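# Move the red plate from the tray onto the table

## Task

Lift the red plate out of the tray and set it down lying flat on the table so that no part of it extends beyond the outer edge of the yellow tape outline; every other plate must stay in the tray, with none resting on or overhanging a tray wall.

## Robot and tools

Robot: two arms, left_arm and right_arm, each ending in an identical five-finger right hand, so axes, sides and numbers mean the same thing on both hands. Bases in the scene frame: left_arm at (-0.039, +0.658, +0.214) m, right_arm at (-0.079, -0.601, +0.215) m. A post stands behind the arms. Loose objects may occasionally get a brief push from outside.

Frames. Scene frame: origin at table-top height midway between the arms, +z up, +x out over the table, left_arm toward +y. Fixed cameras and the table use the scene frame. Each arm reports its hand pose, velocities and wrist-camera pose in its own base frame. Offsets you send are along the axes of that arm's current Hand target. The hand point sits 0.15 m out from the wrist face and 0.05 m in front of the palm; its +z runs along the straight fingers, +y points out of the palm, +x crosses the palm away from the thumb. Straight fingers extend 0.06-0.07 m past it along +z, lying 0.06 m behind it along -y. A bracket on the little-finger side can strike objects, and with the fingers level the wrist may hang up to 0.13 m (palm down) or 0.25 m (palm up) below the point.

Row layout (shared by execute_actions and move): one flat list of 28 numbers, each in [-1, 1], always covering both arms. Order: left dx, dy, dz, rx, ry, rz; left little, ring, middle, index, thumb_bend, thumb_turn, force_limit, speed; then the same 14 for the right arm. The six pose numbers are an offset, not a pose, measured from that arm's Hand target at the moment the action or move begins; 1.0 equals 0.6 m or 180 degrees, and rx, ry, rz form a single rotation vector. Every row of one action counts from that same start, yet a fresh call starts over from the new Hand target, so resending an offset moves the arm further. Six zeros means no new pose request. Commanded orientation is clipped to within 32 degrees of the measured one each step.

Hand numbers are absolute targets: fingers -1 straight to +1 curled; thumb_bend -1 straight to +1 bent; thumb_turn -1 beside the palm to +1 opposite the fingers. force_limit maps -1 to about 0 N and +1 to 10 N at the fingertip (15 N for both thumb motors). speed rises linearly from near zero at -1 to full at +0.48 and stays full up to +1. No value means unchanged: to keep a hand as it is, repeat the last eight numbers you sent it (before any were sent, use hand_measured plus hand_force_limit and hand_speed). With the thumb turned in, the hand encircles items about 0.035-0.065 m thick; a thumb-tip to index-pad pinch can hold light items up to about 0.08 m. For a soft grip close at speed -0.94 or below. To grip harder, raise force_limit and send a target more closed than hand_measured.

Tools:
- execute_actions(actions, cameras): actions is a list of actions, each up to 15 rows of 28 numbers, one row per 1/30 s step; a short action holds its last row to step 15. Images appear only if actions is empty or cameras requests them.
- move(target, speed, blend, stop_force, zero, blocking, cameras): target is one 28-number row or up to 15 rows, all offsets counted from the same starting Hand targets. speed in m/s, 0.002 to 3.2, default 0.25 (turns limited to twice that in rad/s). blend in m, rounding corners of a list. stop_force in N, 4 to 120, for both arms: an arm's path ends when its wrist sensor feels that much push against its travel, and it then backs off to just before contact. zero (default true) re-zeroes before the move. blocking=false returns after about 0.5 s while the move continues; not allowed with stop_force. The whole move is capped at 10 s; paths do not avoid obstacles.
- wait(seconds, cameras): lets time pass, 0 to 3600 s.
- stop(cameras): brakes a running move.
- zoom_image(camera, region): region [x0, y0, x1, y1] in pixels, at most 504 by 504; cameras are cam_head_left, cam_head_right, cam_high, cam_left_wrist, cam_right_wrist.
- show_instructions(): shows the reference image.
- zero_wrist_force(arm): subtracts the current wrist reading from later ones.
- finished_scene(scene): ends the scene for good; the goal must then hold without help.

Results: end_effector_position (m), end_effector_quat_wxyz and velocities in the arm base frame; Hand target, the last commanded pose, from which the next offsets count; hand_measured, hand_stopped_by (moving, target, force, stalled, fault) and hand_load_n, in motor order; Wrist force and torque along the hand axes. A dropped grip shows only as hand_load_n falling near 0. A move adds a move: line such as done, off_target, moving, held or fault, with limits like paced or held. done means at rest within 3 mm and 2 degrees, not that nothing was touched.

Avoid: any drop, even millimetres, releasing a moving part, hard impacts or pushes, and letting anything leave the table. About 150 N on an arm or a joint torque overload stops it for 10 s; a stiff arm commanded slightly past firm contact can fault. Approach surfaces slowly, ideally with stop_force. Keep arms apart, never close one hand on the other, and avoid sending the wrist near its base axis. Holding loads or stretching an arm heats motors; 85 °C brakes the arm for 30-60 s.

Each tool is called as name([rows], argument=value, ...), one row to a line, values as JSON.

Reference images:

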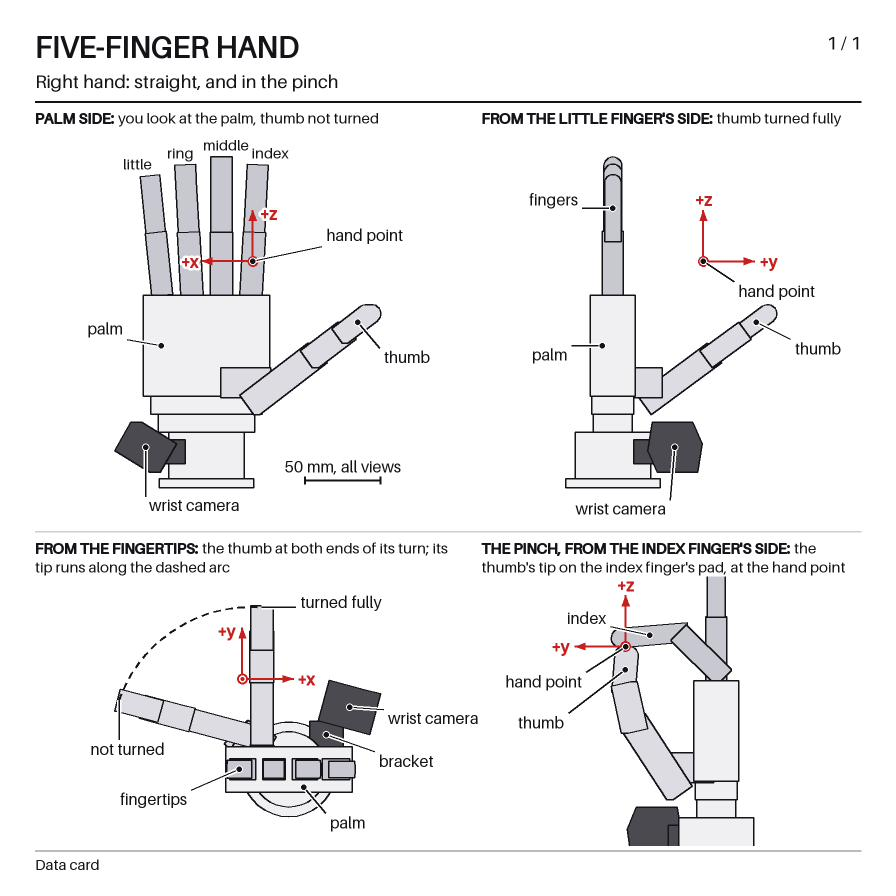

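## Session

execute_actions(actions=[])

Scene clock: 0.00 s.
left_arm: end_effector_position=(+0.9611, -0.5827, -0.0347) hand_measured=(-1.000, -1.000, -1.000, -1.000, -1.000, -1.000) hand_load_n=(+0.0, -0.5, +0.0, +0.0, +0.0, +0.0) hand_stopped_by=(target, target, target, target, target, target) hand_force_limit=0.00 hand_speed=-0.80 end_effector_quat_wxyz=(+0.280, +0.693, +0.627, +0.220) | right_arm: end_effector_position=(+0.6807, +0.1509, -0.0598) hand_measured=(-1.000, -1.000, -1.000, -1.000, -1.000, -1.000) hand_load_n=(+0.0, +0.0, +0.0, +0.0, +0.0, +0.0) hand_stopped_by=(target, target, target, target, target, target) hand_force_limit=0.00 hand_speed=-0.80 end_effector_quat_wxyz=(+0.007, -0.112, +0.962, -0.249)
Joint positions: left_arm=[-0.802 -0.574 1.169 0.352 1.166 -0.57] | right_arm=[0.071 -0.85 1.707 0.674 2.072 -1.742]
Joint velocities: within noise
Joint torques (N m): no reading
Wrist force (N): no reading
Wrist torque (N m): no reading
Wrist force, peak (N): no reading
Hand target: left_arm +0.9611, -0.5827, -0.0347; +0.280, +0.693, +0.627, +0.220 | right_arm +0.6807, +0.1509, -0.0598; +0.007, -0.112, +0.962, -0.249

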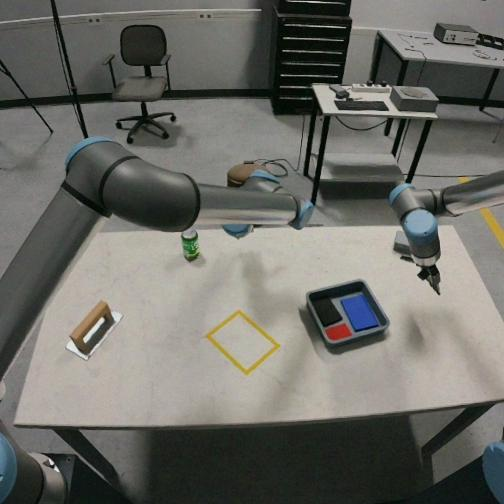

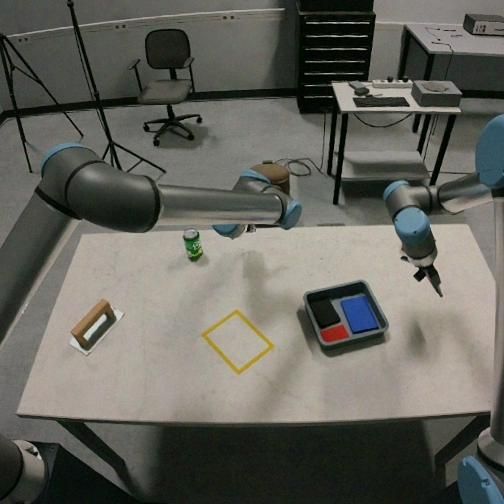

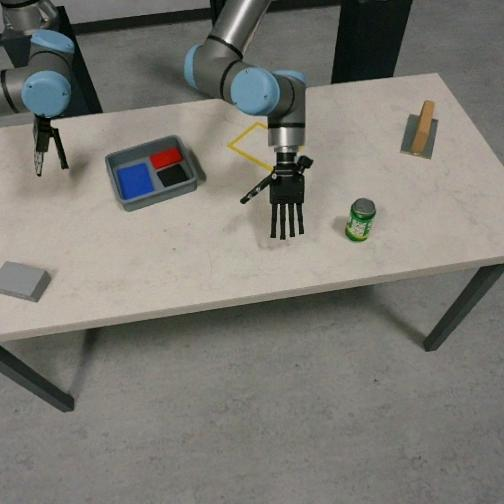

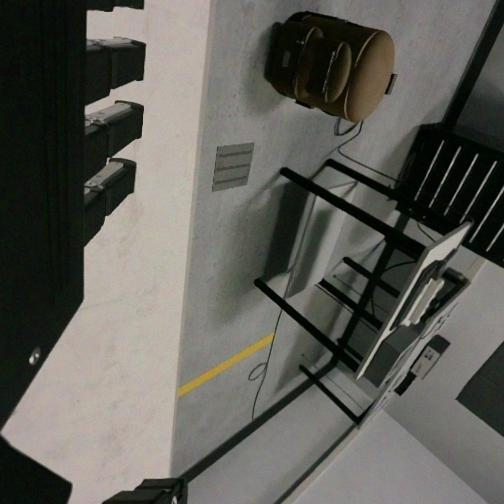

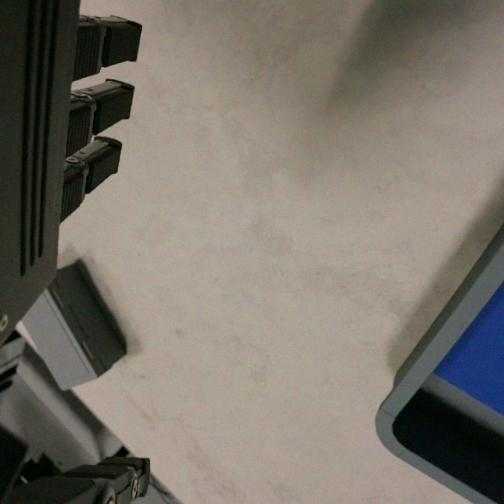

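zoom_image(camera="cam_head_left", region=[290, 260, 410, 380])

zoom_image(camera="cam_head_right", region=[290, 260, 410, 380])

zoom_image(camera="cam_high", region=[90, 110, 220, 240])

zoom_image(camera="cam_high", region=[200, 60, 460, 320])

zoom_image(camera="cam_head_left", region=[180, 280, 300, 400])

Scaled by 4.200 from the camera's image (finer frame: 720x720).

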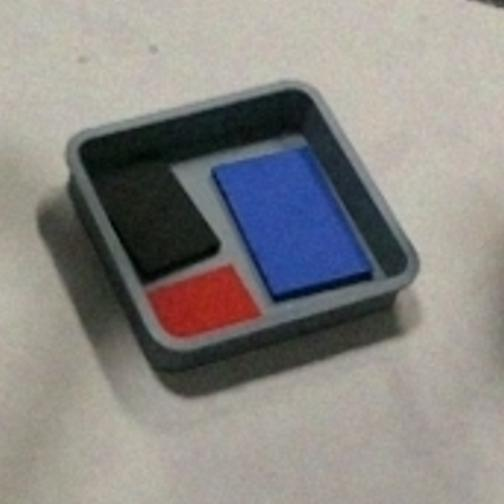

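Scaled by 4.200 from the camera's image (finer frame: 720x720).

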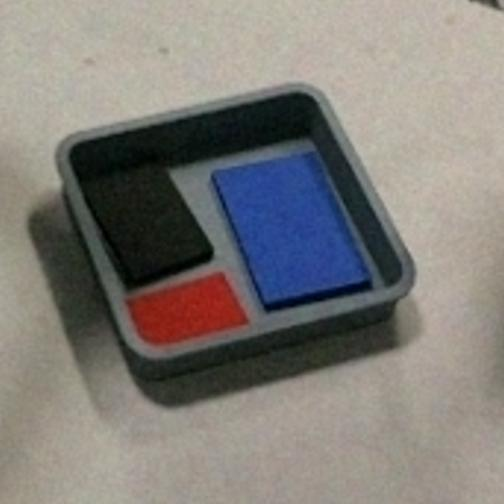

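Scaled by 3.877 from the camera's image (finer frame: 720x720).

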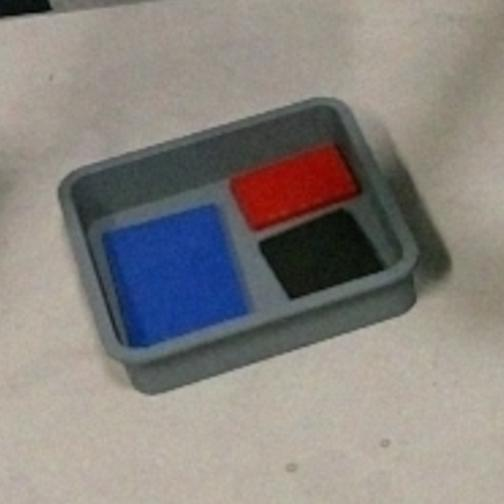

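Scaled by 1.938 from the camera's image (finer frame: 720x720).

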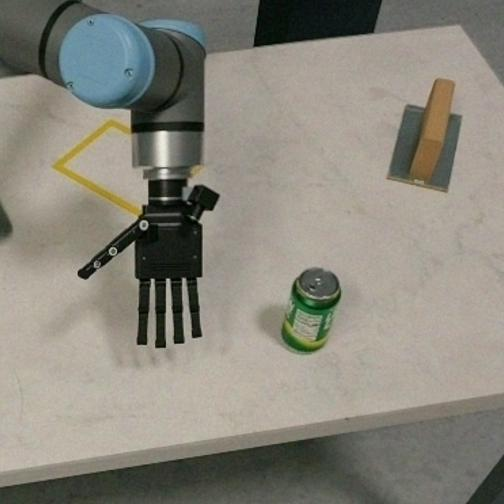

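Scaled by 4.200 from the camera's image (finer frame: 720x720).

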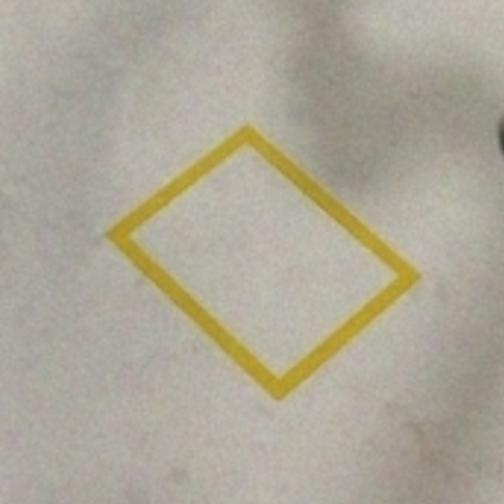

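move([
  [0.111,0.0505,-0.23,-0.001,0.016,-0.018,-1,-1,-1,-1,-1,-1,0,-0.8,0,0,-0.05,0,0,0,1,1,-0.3,-0.3,-1,1,0,0],
  [0.7295,-0.1103,-0.668,-0.0059,0.0845,-0.0951,-1,-1,-1,-1,-1,-1,0,-0.8,0.0465,0.3429,-0.3667,0.1070,-0.3368,-0.3860,1,1,-0.3,-0.3,-1,1,0,0],
], speed=0.35, blend=0.05, cameras=["all"])

Scene clock: 38.03 s.
left_arm: end_effector_position=(+0.7000, -0.0999, +0.2000) hand_measured=(-1.000, -1.000, -1.000, -1.000, -1.000, -1.000) hand_load_n=(+0.0, +0.0, +0.0, +0.0, +0.0, +0.0) hand_stopped_by=(target, target, target, target, target, target) hand_force_limit=0.00 hand_speed=-0.80 end_effector_quat_wxyz=(+0.231, +0.554, +0.752, +0.271) | right_arm: end_effector_position=(+0.5946, +0.4248, +0.0353) hand_measured=(+1.000, +1.000, -0.300, -0.300, -1.000, +1.000) hand_load_n=(+0.0, -0.5, +0.0, +0.0, +0.0, +0.0) hand_stopped_by=(target, target, target, target, target, target) hand_force_limit=0.00 hand_speed=0.00 end_effector_quat_wxyz=(-0.341, +0.712, -0.554, +0.265)
Joint positions: left_arm=[-0.619 -1.371 2.059 0.351 1.047 -0.774] | right_arm=[0.364 -1.214 2.02 -0.123 1.66 -3.069]
Joint torques (N m): left_arm=[17.67 -62.29 -17.59 6.1 1.34 2.49] | right_arm=[5.94 -72.03 -15.74 -2.33 -4.25 -1.35]
Wrist force (N): left_arm=[0.3 -0.7 -0.2] | right_arm=[-0.3 0.1 0.4]
Wrist torque (N m): left_arm=[-0.13 -0.02 -0.03] | right_arm=[0.02 -0.03 -0.01]
Wrist force, peak (N): left_arm=[-0.1 -0.2 1.5] | right_arm=[-1.1 0.4 -0.6]
Hand target: left_arm +0.6999, -0.0997, +0.2000; +0.231, +0.554, +0.752, +0.271 | right_arm +0.5946, +0.4249, +0.0353; -0.341, +0.712, -0.554, +0.265
Off the commanded pose: left_arm 0.000 m, 0 deg | right_arm 0.000 m, 0 deg.
move: done
cam_left_wrist: T_world_to_cam=[[0.60801, 0.44618, 0.6567, -0.51035], [0.03605, -0.84181, 0.53857, -0.21786], [0.79311, -0.30378, -0.52791, -0.36567]] pos_world=[0.60817, -0.06677, 0.25944]
cam_right_wrist: T_world_to_cam=[[-0.51003, -0.45895, -0.72749, 0.51712], [-0.74607, 0.65695, 0.10861, 0.1592], [0.42808, 0.59815, -0.67747, -0.37044]] pos_world=[0.5411, 0.35432, 0.10795]

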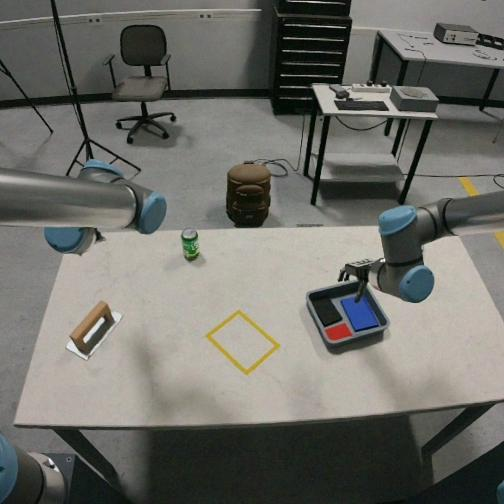

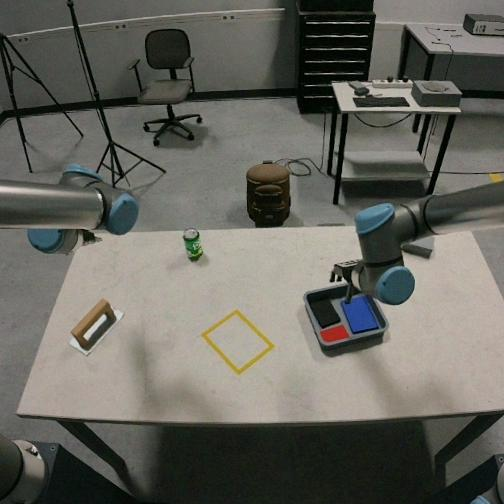

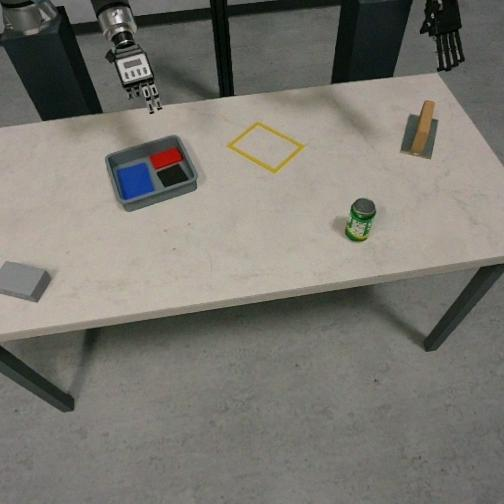

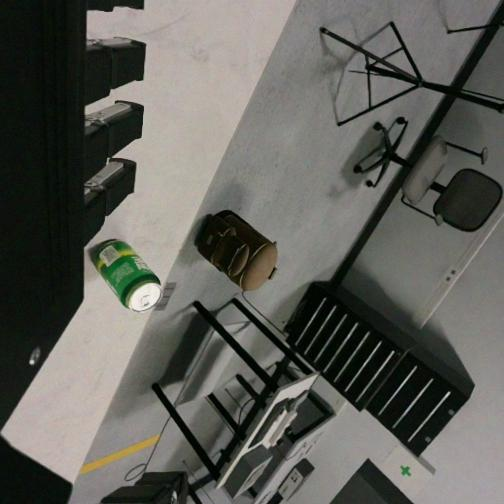

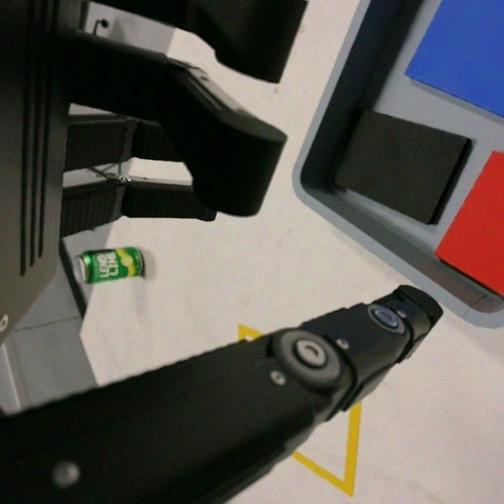

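zoom_image(camera="cam_high", region=[100, 60, 210, 220])

zoom_image(camera="cam_right_wrist", region=[290, 0, 504, 320])

zoom_image(camera="cam_head_left", region=[300, 240, 400, 360])

Scaled by 3.150 from the camera's image (finer frame: 720x720).

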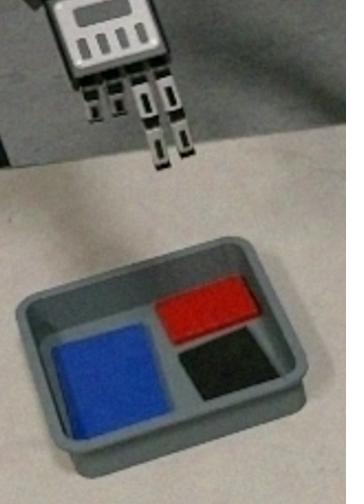

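Scaled by 1.575 from the camera's image (finer frame: 720x720).

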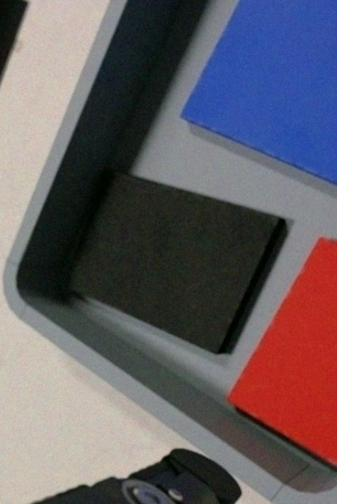

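Scaled by 4.200 from the camera's image (finer frame: 720x720).

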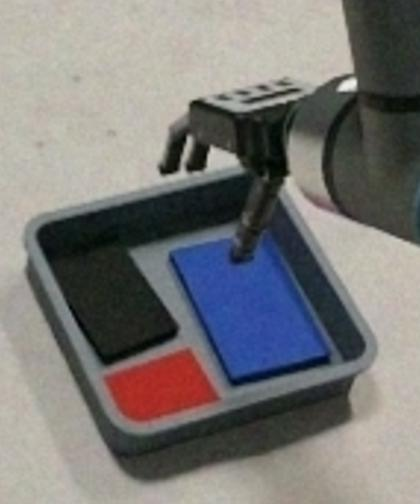

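zoom_image(camera="cam_high", region=[140, 130, 200, 190])

zoom_image(camera="cam_head_left", region=[300, 280, 360, 340])

zoom_image(camera="cam_head_left", region=[315, 300, 365, 350])

Scaled by 8.400 from the camera's image (finer frame: 720x720).

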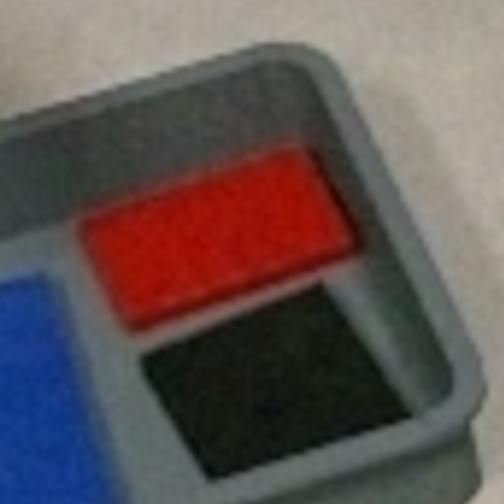

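Scaled by 8.400 from the camera's image (finer frame: 720x720).

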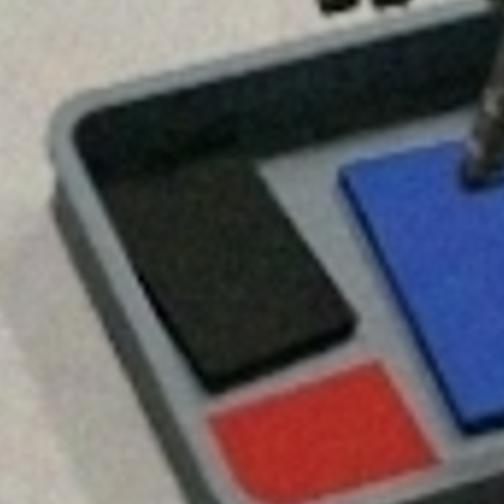

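Scaled by 10.080 from the camera's image (finer frame: 720x720).

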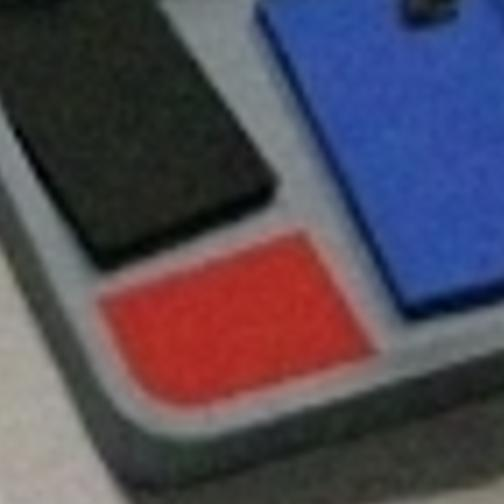

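move(target=[0,0,0,0,0,0,-1,-1,-1,-1,-1,-1,0,-0.8,-0.02,-0.0,0.0,-0.2015,0.1066,-0.1321,1,1,-1,-1,-1,-1,0,0], speed=0.35)

Scene clock: 71.87 s.
left_arm: end_effector_position=(+0.6999, -0.0997, +0.2000) hand_measured=(-1.000, -1.000, -1.000, -1.000, -1.000, -1.000) hand_load_n=(+0.0, +0.0, +0.0, +0.0, -0.5, +0.0) hand_stopped_by=(target, target, target, target, target, target) hand_force_limit=0.00 hand_speed=-0.80 end_effector_quat_wxyz=(+0.231, +0.554, +0.752, +0.271) | right_arm: end_effector_position=(+0.5916, +0.4365, +0.0353) hand_measured=(+1.000, +1.000, -1.000, -1.000, -1.000, -1.000) hand_load_n=(+0.5, +0.0, +0.0, +0.0, +0.0, +0.0) hand_stopped_by=(target, target, target, target, target, target) hand_force_limit=0.00 hand_speed=0.00 end_effector_quat_wxyz=(+0.050, +0.826, -0.500, +0.257)
Joint positions: left_arm=[-0.619 -1.372 2.059 0.351 1.047 -0.774] | right_arm=[0.537 -0.856 1.476 0.782 2.075 -3.13]
Joint torques (N m): left_arm=[21.94 -66.21 -17.72 5.92 1.61 1.99] | right_arm=[15.81 -68.4 -42.12 8.6 3.89 2.01]
Wrist force (N): left_arm=[0.1 -0.5 -0.3] | right_arm=[0.7 0.0 -0.1]
Wrist torque (N m): left_arm=[-0.09 0.02 -0.03] | right_arm=[-0.01 -0.03 -0.09]
Wrist force, peak (N): left_arm=[0.3 -0.9 -0.6] | right_arm=[-1.2 -0.2 0.7]
Hand target: left_arm +0.6999, -0.0997, +0.2000; +0.231, +0.554, +0.752, +0.271 | right_arm +0.5916, +0.4365, +0.0353; +0.051, +0.826, -0.500, +0.257
Off the commanded pose: left_arm 0.000 m, 0 deg | right_arm 0.000 m, 0 deg.
move: done

move(target=[0,0,0,0,0,0,-1,-1,-1,-1,-1,-1,0,-0.8,0.0083,0.038,0.1807,0,0,0,1,1,-1,-1,-1,-1,0,0], speed=0.25, cameras=["cam_right_wrist"])

zoom_image(camera="cam_right_wrist", region=[150, 100, 504, 454])

Scene clock: 75.57 s.
left_arm: end_effector_position=(+0.6999, -0.0997, +0.2000) hand_measured=(-1.000, -1.000, -1.000, -1.000, -1.000, -1.000) hand_load_n=(+0.0, +0.0, +0.0, +0.0, +0.0, +0.0) hand_stopped_by=(target, target, target, target, target, target) hand_force_limit=0.00 hand_speed=-0.80 end_effector_quat_wxyz=(+0.231, +0.554, +0.752, +0.271) | right_arm: end_effector_position=(+0.6144, +0.3845, -0.0596) hand_measured=(+1.000, +1.000, -1.000, -1.000, -1.000, -1.000) hand_load_n=(+0.0, +0.0, +0.0, +0.0, +0.0, +0.0) hand_stopped_by=(target, target, target, target, target, target) hand_force_limit=0.00 hand_speed=0.00 end_effector_quat_wxyz=(+0.051, +0.826, -0.500, +0.257)
Joint positions: left_arm=[-0.619 -1.372 2.059 0.351 1.047 -0.774] | right_arm=[0.46 -0.786 1.544 0.603 2.06 -3.215]
Joint torques (N m): left_arm=[18.06 -64.54 -18 5.62 1.47 2.42] | right_arm=[-20.64 -71.63 -14.18 0.01 -2.95 -1.97]
Wrist force (N): left_arm=[0.2 -0.3 -0.3] | right_arm=[0.7 0.4 0.1]
Wrist torque (N m): left_arm=[-0.07 0.00 -0.02] | right_arm=[0.04 -0.02 0.09]
Wrist force, peak (N): left_arm=[0.2 -0.8 -0.6] | right_arm=[0.4 1.0 1.9]
Hand target: left_arm +0.6999, -0.0997, +0.2000; +0.231, +0.554, +0.752, +0.271 | right_arm +0.6145, +0.3844, -0.0599; +0.051, +0.826, -0.500, +0.257
Off the commanded pose: left_arm 0.000 m, 0 deg | right_arm 0.000 m, 0 deg.
move: done
cam_right_wrist: T_world_to_cam=[[-0.69532, -0.7187, 0.00126, 0.69679], [-0.7187, 0.69532, 0.00019, 0.17267], [-0.00101, -0.00077, -1, 0.05556]] pos_world=[0.60864, 0.38077, 0.05465]

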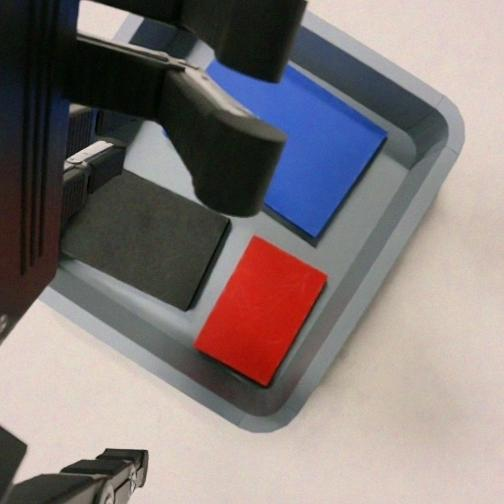

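Scaled by 1.424 from the camera's image (finer frame: 720x720).

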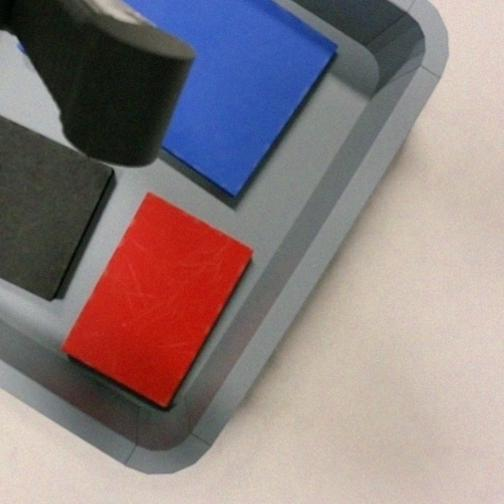

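zoom_image(camera="cam_right_wrist", region=[180, 210, 380, 410])

zoom_image(camera="cam_right_wrist", region=[180, 310, 320, 450])

Scaled by 2.520 from the camera's image (finer frame: 720x720).

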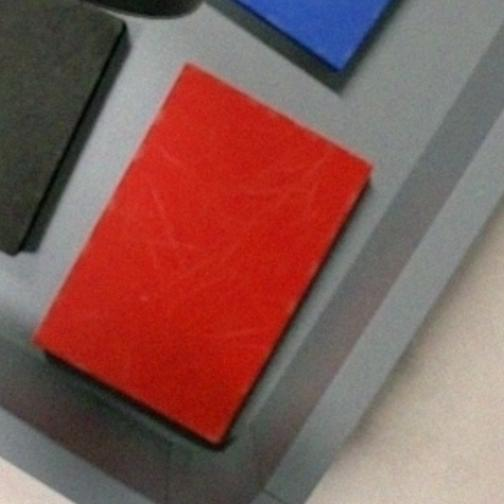

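Scaled by 3.600 from the camera's image (finer frame: 720x720).

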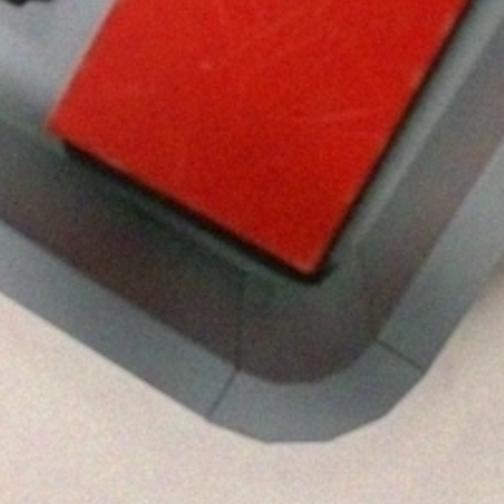

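move(target=[0,0,0,0,0,0,-1,-1,-1,-1,-1,-1,0,-0.8,-0.1038,0.0172,0.0268,0.2038,-0.1128,0.1217,-1,-1,-0.1,-0.1,-1,1,0,0], speed=0.25, cameras=["cam_right_wrist","cam_high","cam_head_left"])

zoom_image(camera="cam_right_wrist", region=[150, 50, 504, 404])

zoom_image(camera="cam_high", region=[110, 80, 220, 190])

Scene clock: 103.23 s.
left_arm: end_effector_position=(+0.6999, -0.0997, +0.2000) hand_measured=(-1.000, -1.000, -1.000, -1.000, -1.000, -1.000) hand_load_n=(+0.0, +0.0, +0.0, +0.0, +0.0, +0.0) hand_stopped_by=(target, target, target, target, target, target) hand_force_limit=0.00 hand_speed=-0.80 end_effector_quat_wxyz=(+0.231, +0.554, +0.752, +0.271) | right_arm: end_effector_position=(+0.5888, +0.4236, -0.1050) hand_measured=(-1.000, -1.000, -0.100, -0.100, -1.000, +1.000) hand_load_n=(+0.0, +0.0, +0.0, +0.0, +0.0, +0.0) hand_stopped_by=(target, target, target, target, target, target) hand_force_limit=0.00 hand_speed=0.00 end_effector_quat_wxyz=(-0.344, +0.723, -0.540, +0.258)
Joint positions: left_arm=[-0.619 -1.372 2.059 0.351 1.047 -0.774] | right_arm=[0.354 -1.015 2.073 -0.376 1.623 -3.1]
Joint torques (N m): left_arm=[19.81 -64.93 -17.95 5.48 1.37 1.78] | right_arm=[-21.68 -48.13 -7.03 -2.37 -4.45 2.07]
Wrist force (N): left_arm=[0.0 -0.4 -0.5] | right_arm=[-1.0 0.1 0.4]
Wrist torque (N m): left_arm=[-0.07 0.04 -0.04] | right_arm=[0.07 0.07 -0.23]
Wrist force, peak (N): left_arm=[0.3 -0.7 -0.8] | right_arm=[1.4 0.4 0.9]
Hand target: left_arm +0.6999, -0.0997, +0.2000; +0.231, +0.554, +0.752, +0.271 | right_arm +0.5888, +0.4236, -0.1051; -0.344, +0.723, -0.540, +0.258
Off the commanded pose: left_arm 0.000 m, 0 deg | right_arm 0.000 m, 0 deg.
move: done
cam_right_wrist: T_world_to_cam=[[-0.49389, -0.47951, -0.72536, 0.41087], [-0.77023, 0.62837, 0.10905, 0.19725], [0.40351, 0.61255, -0.67968, -0.45414]] pos_world=[0.5381, 0.35125, -0.03215]
Images, in order (width x height): cam_head_left 504x504, cam_high 504x504, cam_right_wrist 504x504.

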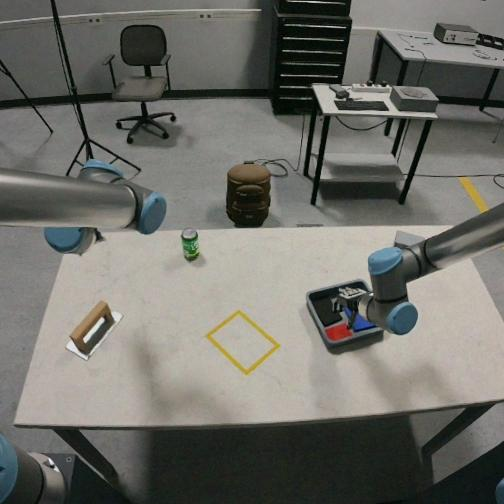

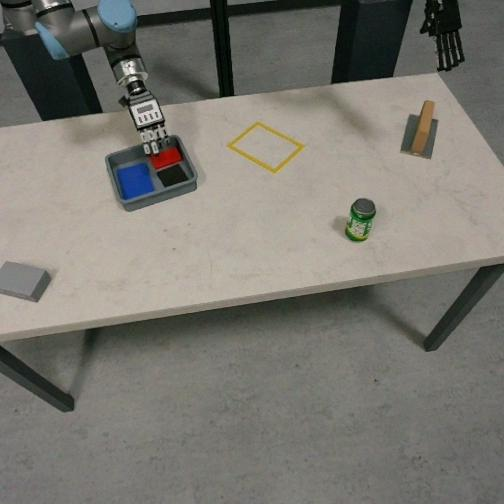

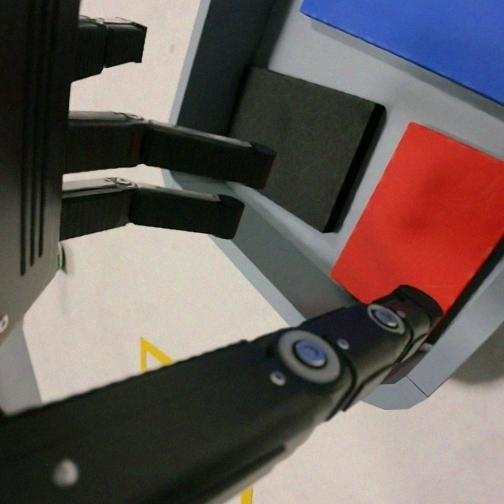

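Scaled by 1.424 from the camera's image (finer frame: 720x720).

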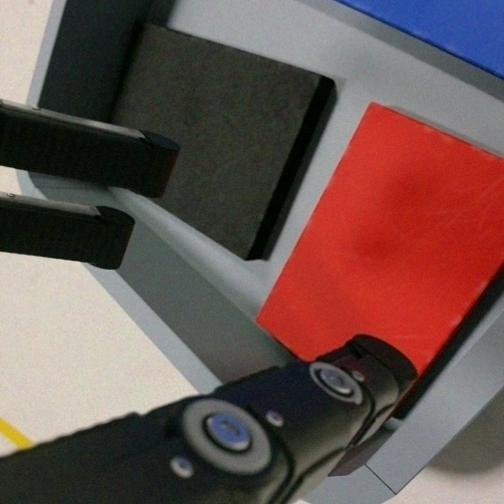

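Scaled by 4.582 from the camera's image (finer frame: 720x720).

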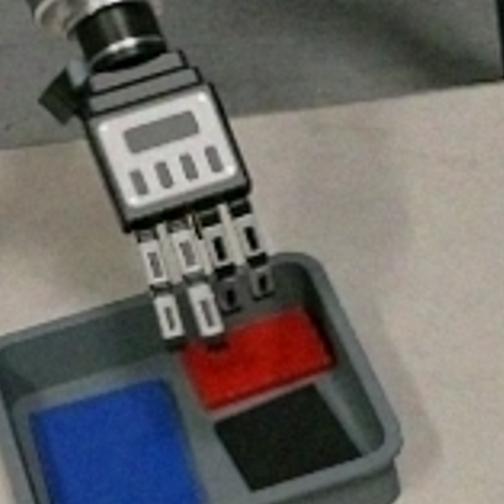

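move(target=[0,0,0,0,0,0,-1,-1,-1,-1,-1,-1,0,-0.8,-0.0082,0.0905,0.0723,0,0,0,-1,-1,-0.1,-0.1,-1,1,0,0], speed=0.1, cameras=["cam_right_wrist","cam_high","cam_head_left"])

zoom_image(camera="cam_right_wrist", region=[204, 80, 504, 380])

zoom_image(camera="cam_high", region=[130, 110, 210, 190])

zoom_image(camera="cam_head_left", region=[300, 270, 380, 350])

Scene clock: 112.33 s.
left_arm: end_effector_position=(+0.6999, -0.0997, +0.2000) hand_measured=(-1.000, -1.000, -1.000, -1.000, -1.000, -1.000) hand_load_n=(+0.0, +0.0, +0.0, -0.5, +0.0, +0.0) hand_stopped_by=(target, target, target, target, target, target) hand_force_limit=0.00 hand_speed=-0.80 end_effector_quat_wxyz=(+0.231, +0.554, +0.752, +0.271) | right_arm: end_effector_position=(+0.5869, +0.4281, -0.1743) hand_measured=(-1.000, -1.000, -0.100, -0.100, -1.000, +1.000) hand_load_n=(+0.0, +0.0, +0.0, +0.0, +0.0, +0.0) hand_stopped_by=(target, target, target, target, target, target) hand_force_limit=0.00 hand_speed=0.00 end_effector_quat_wxyz=(-0.344, +0.723, -0.540, +0.258)
Joint positions: left_arm=[-0.619 -1.372 2.059 0.351 1.047 -0.774] | right_arm=[0.363 -0.898 2.068 -0.487 1.63 -3.094]
Joint torques (N m): left_arm=[18.59 -62.6 -17.87 5.51 0.62 2.41] | right_arm=[15.82 -46.82 -25.64 -1.93 2.25 2.25]
Wrist force (N): left_arm=[0.1 -0.7 -0.6] | right_arm=[-0.6 -1.9 -1.0]
Wrist torque (N m): left_arm=[-0.12 0.02 -0.03] | right_arm=[-0.05 0.05 -0.21]
Wrist force, peak (N): left_arm=[0.3 -0.8 -0.8] | right_arm=[-0.7 -3.0 0.9]
Hand target: left_arm +0.6999, -0.0997, +0.2000; +0.231, +0.554, +0.752, +0.271 | right_arm +0.5869, +0.4281, -0.1746; -0.344, +0.723, -0.540, +0.258
Off the commanded pose: left_arm 0.000 m, 0 deg | right_arm 0.000 m, 0 deg.
move: done
cam_right_wrist: T_world_to_cam=[[-0.49373, -0.47936, -0.72556, 0.36167], [-0.77028, 0.62831, 0.10906, 0.20057], [0.4036, 0.61274, -0.67946, -0.50332]] pos_world=[0.5362, 0.35575, -0.10145]
Images, in order (width x height): cam_head_left 504x504, cam_high 504x504, cam_right_wrist 504x504.

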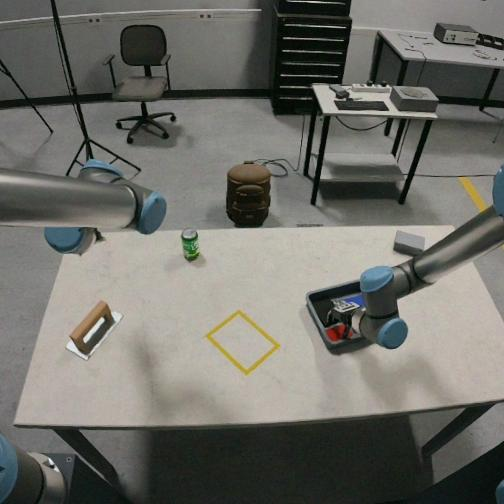

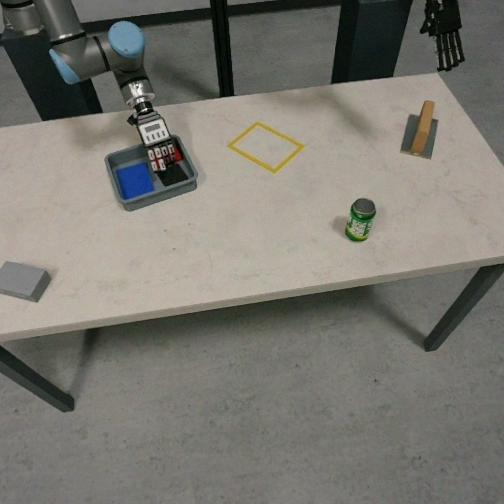

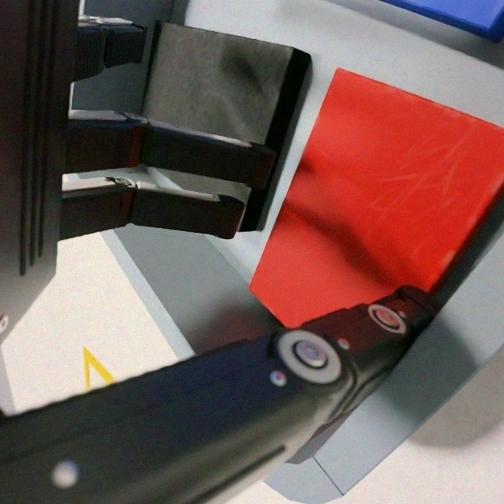

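Scaled by 1.680 from the camera's image (finer frame: 720x720).

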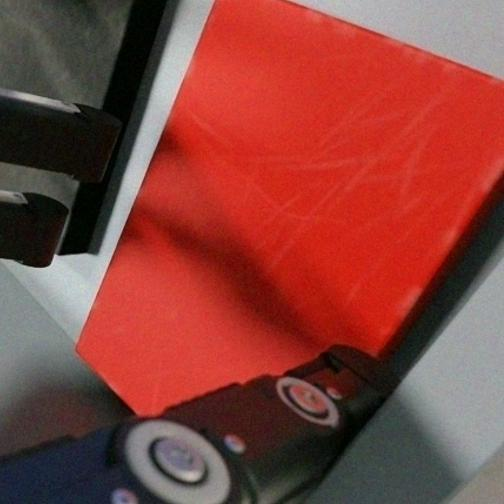

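Scaled by 6.300 from the camera's image (finer frame: 720x720).

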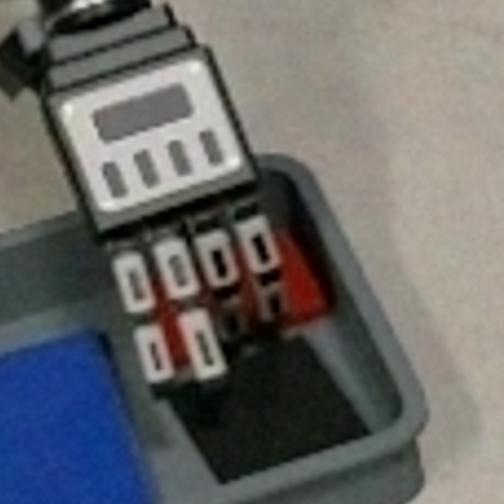

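Scaled by 6.300 from the camera's image (finer frame: 720x720).

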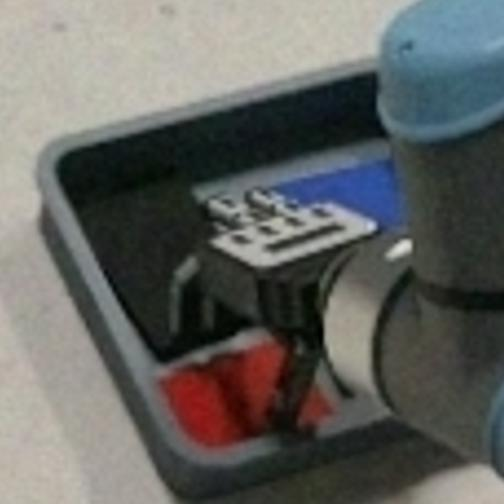

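move(target=[0,0,0,0,0,0,-1,-1,-1,-1,-1,-1,0,-0.8,0,0.0034,-0.0042,0,0,0,-1,-1,-0.1,-0.1,0,1,0,0], speed=0.1)

move(target=[0,0,0,0,0,0,-1,-1,-1,-1,-1,-1,0,-0.8,0,0.0233,0.0188,0,0,0,-1,-1,-0.1,-0.1,0,1,0,0], speed=0.01, stop_force=4, cameras=["cam_right_wrist"])

zoom_image(camera="cam_right_wrist", region=[104, 80, 404, 380])

Scene clock: 122.00 s.
left_arm: end_effector_position=(+0.6999, -0.0997, +0.2000) hand_measured=(-1.000, -1.000, -1.000, -1.000, -1.000, -1.000) hand_load_n=(+0.0, +0.0, +0.0, +0.0, +0.0, +0.0) hand_stopped_by=(target, target, target, target, target, target) hand_force_limit=0.00 hand_speed=-0.80 end_effector_quat_wxyz=(+0.231, +0.554, +0.752, +0.271) | right_arm: end_effector_position=(+0.5838, +0.4272, -0.1746) hand_measured=(-1.000, -1.000, -0.100, -0.100, +0.000, +1.000) hand_load_n=(+0.0, +0.0, +0.0, +0.0, +0.0, +0.0) hand_stopped_by=(target, target, target, target, target, target) hand_force_limit=0.00 hand_speed=0.00 end_effector_quat_wxyz=(-0.344, +0.723, -0.540, +0.258)
Joint positions: left_arm=[-0.619 -1.372 2.059 0.351 1.047 -0.774] | right_arm=[0.363 -0.9 2.074 -0.491 1.63 -3.094]
Joint torques (N m): left_arm=[15.11 -65.58 -19.03 5.2 1.16 1.95] | right_arm=[15.35 -80.56 -4.18 -2.12 2.04 1.87]
Wrist force (N): left_arm=[0.2 -0.8 -0.7] | right_arm=[-0.9 0.2 0.2]
Wrist torque (N m): left_arm=[-0.12 0.01 -0.03] | right_arm=[0.10 0.08 -0.19]
Wrist force, peak (N): left_arm=[0.4 -0.8 -0.8] | right_arm=[-0.6 -2.9 -1.6]
Hand target: left_arm +0.6999, -0.0997, +0.2000; +0.231, +0.554, +0.752, +0.271 | right_arm +0.5838, +0.4272, -0.1746; -0.344, +0.723, -0.540, +0.258
Off the commanded pose: left_arm 0.000 m, 0 deg | right_arm 0.000 m, 0 deg.
move: done

Scene clock: 125.03 s.
left_arm: end_effector_position=(+0.6999, -0.0997, +0.2000) hand_measured=(-1.000, -1.000, -1.000, -1.000, -1.000, -1.000) hand_load_n=(+0.0, +0.0, +0.0, +0.0, +0.0, +0.0) hand_stopped_by=(target, target, target, target, target, target) hand_force_limit=0.00 hand_speed=-0.80 end_effector_quat_wxyz=(+0.231, +0.554, +0.752, +0.271) | right_arm: end_effector_position=(+0.5838, +0.4272, -0.1895) hand_measured=(-1.000, -1.000, -0.100, -0.100, +0.000, +1.000) hand_load_n=(+0.0, +0.0, +0.0, -0.5, +0.0, +0.0) hand_stopped_by=(target, target, target, target, target, target) hand_force_limit=0.00 hand_speed=0.00 end_effector_quat_wxyz=(-0.344, +0.723, -0.540, +0.258)
Joint positions: left_arm=[-0.619 -1.372 2.059 0.351 1.047 -0.774] | right_arm=[0.363 -0.874 2.071 -0.514 1.63 -3.094]
Joint torques (N m): left_arm=[18.55 -63.88 -17.79 4.7 1.21 2.19] | right_arm=[3.87 -78.44 0.19 6.08 0.58 0.94]
Wrist force (N): left_arm=[0.3 -0.5 -0.4] | right_arm=[-0.3 -3.5 -1.4]
Wrist torque (N m): left_arm=[-0.10 -0.02 -0.02] | right_arm=[0.19 0.04 -0.27]
Wrist force, peak (N): left_arm=[0.5 -0.7 -0.8] | right_arm=[-0.2 -7.5 -4.3]
Hand target: left_arm +0.6999, -0.0997, +0.2000; +0.231, +0.554, +0.752, +0.271 | right_arm +0.5838, +0.4272, -0.1895; -0.344, +0.723, -0.540, +0.258 (not the last commanded pose)
Off the commanded pose: left_arm 0.000 m, 0 deg | right_arm 0.003 m, 0 deg.
move: contact (right_arm)
cam_right_wrist: T_world_to_cam=[[-0.49373, -0.47936, -0.72556, 0.34868], [-0.77028, 0.62831, 0.10906, 0.2004], [0.4036, 0.61274, -0.67946, -0.51184]] pos_world=[0.5331, 0.35485, -0.11665]

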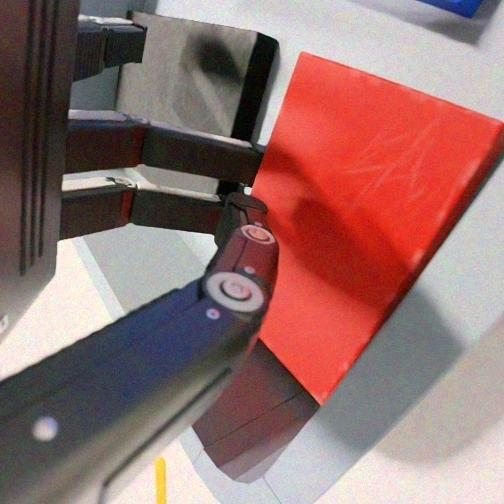

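Scaled by 1.680 from the camera's image (finer frame: 720x720).

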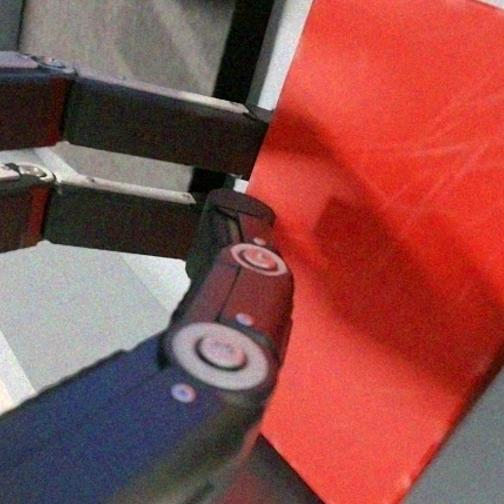

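move(target=[0,0,0,0,0,0,-1,-1,-1,-1,-1,-1,0,-0.8,0,-0.0065,0.0002,0,0,0,-1,-1,-0.1,-0.1,0,1,0,0], speed=0.05)

move(target=[0,0,0,0,0,0,-1,-1,-1,-1,-1,-1,0,-0.8,0,0.0117,0.0094,0,0,0,-1,-1,-0.1,-0.1,0,1,0,0], speed=0.01, stop_force=5, cameras=["cam_right_wrist"])

zoom_image(camera="cam_right_wrist", region=[104, 80, 404, 380])

Scene clock: 127.77 s.
left_arm: end_effector_position=(+0.6999, -0.0997, +0.2000) hand_measured=(-1.000, -1.000, -1.000, -1.000, -1.000, -1.000) hand_load_n=(+0.0, +0.0, +0.0, +0.0, +0.0, +0.0) hand_stopped_by=(target, target, target, target, target, target) hand_force_limit=0.00 hand_speed=-0.80 end_effector_quat_wxyz=(+0.231, +0.554, +0.752, +0.271) | right_arm: end_effector_position=(+0.5860, +0.4279, -0.1867) hand_measured=(-1.000, -1.000, -0.100, -0.100, +0.000, +1.000) hand_load_n=(+0.0, +0.0, +0.0, -0.5, +0.0, +0.0) hand_stopped_by=(target, target, target, target, target, target) hand_force_limit=0.00 hand_speed=0.00 end_effector_quat_wxyz=(-0.344, +0.723, -0.540, +0.258)
Joint positions: left_arm=[-0.619 -1.372 2.059 0.351 1.047 -0.774] | right_arm=[0.363 -0.877 2.067 -0.507 1.63 -3.094]
Joint torques (N m): left_arm=[17.92 -62.19 -19.33 4.64 1.13 2.35] | right_arm=[-19.54 -82.05 -25.69 5.06 -2.77 -0.83]
Wrist force (N): left_arm=[0.2 -0.6 -0.5] | right_arm=[-0.7 0.0 0.6]
Wrist torque (N m): left_arm=[-0.10 0.00 -0.03] | right_arm=[0.03 0.04 -0.22]
Wrist force, peak (N): left_arm=[0.3 -0.8 -0.7] | right_arm=[-0.7 -4.6 -1.7]
Hand target: left_arm +0.6999, -0.0997, +0.2000; +0.231, +0.554, +0.752, +0.271 | right_arm +0.5862, +0.4279, -0.1866; -0.344, +0.723, -0.540, +0.258
Off the commanded pose: left_arm 0.000 m, 0 deg | right_arm 0.000 m, 0 deg.
move: done

Scene clock: 129.67 s.
left_arm: end_effector_position=(+0.6999, -0.0997, +0.2000) hand_measured=(-1.000, -1.000, -1.000, -1.000, -1.000, -1.000) hand_load_n=(+0.0, +0.0, +0.0, +0.0, +0.0, +0.0) hand_stopped_by=(target, target, target, target, target, target) hand_force_limit=0.00 hand_speed=-0.80 end_effector_quat_wxyz=(+0.231, +0.554, +0.752, +0.271) | right_arm: end_effector_position=(+0.5862, +0.4279, -0.1895) hand_measured=(-1.000, -1.000, -0.100, -0.100, +0.000, +1.000) hand_load_n=(+0.0, +0.0, +0.0, +0.0, +0.0, +0.0) hand_stopped_by=(target, target, target, target, target, target) hand_force_limit=0.00 hand_speed=0.00 end_effector_quat_wxyz=(-0.344, +0.723, -0.540, +0.258)
Joint positions: left_arm=[-0.619 -1.372 2.059 0.351 1.047 -0.774] | right_arm=[0.363 -0.872 2.067 -0.511 1.63 -3.094]
Joint torques (N m): left_arm=[18.48 -63.68 -19.2 4.44 0.97 2.42] | right_arm=[-9.89 -80.73 -1.8 5.43 -3.04 -0.67]
Wrist force (N): left_arm=[0.1 -0.7 -0.6] | right_arm=[-0.1 -3.4 -2.2]
Wrist torque (N m): left_arm=[-0.12 0.02 -0.04] | right_arm=[0.21 0.01 -0.24]
Wrist force, peak (N): left_arm=[0.2 -0.9 -0.7] | right_arm=[-0.3 -7.3 -4.1]
Hand target: left_arm +0.6999, -0.0997, +0.2000; +0.231, +0.554, +0.752, +0.271 | right_arm +0.5862, +0.4279, -0.1895; -0.344, +0.723, -0.540, +0.258 (not the last commanded pose)
Off the commanded pose: left_arm 0.000 m, 0 deg | right_arm 0.006 m, 0 deg.
move: contact (right_arm)
cam_right_wrist: T_world_to_cam=[[-0.49373, -0.47936, -0.72556, 0.35025], [-0.77028, 0.62831, 0.10906, 0.20189], [0.4036, 0.61274, -0.67946, -0.51328]] pos_world=[0.5356, 0.35555, -0.11665]

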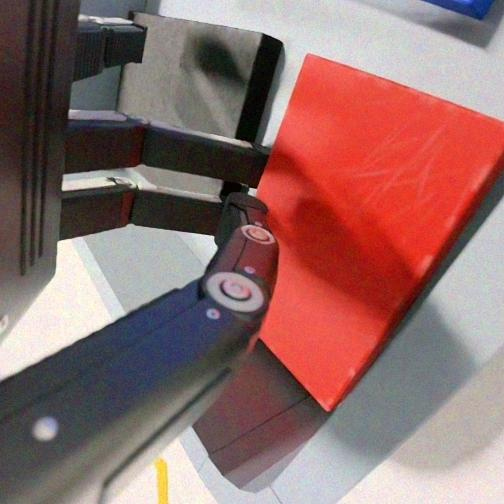

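Scaled by 1.680 from the camera's image (finer frame: 720x720).

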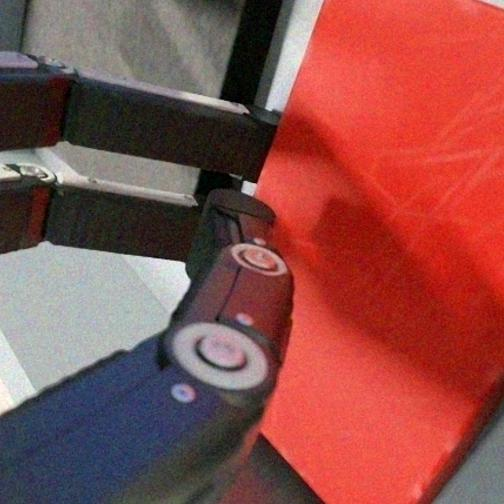

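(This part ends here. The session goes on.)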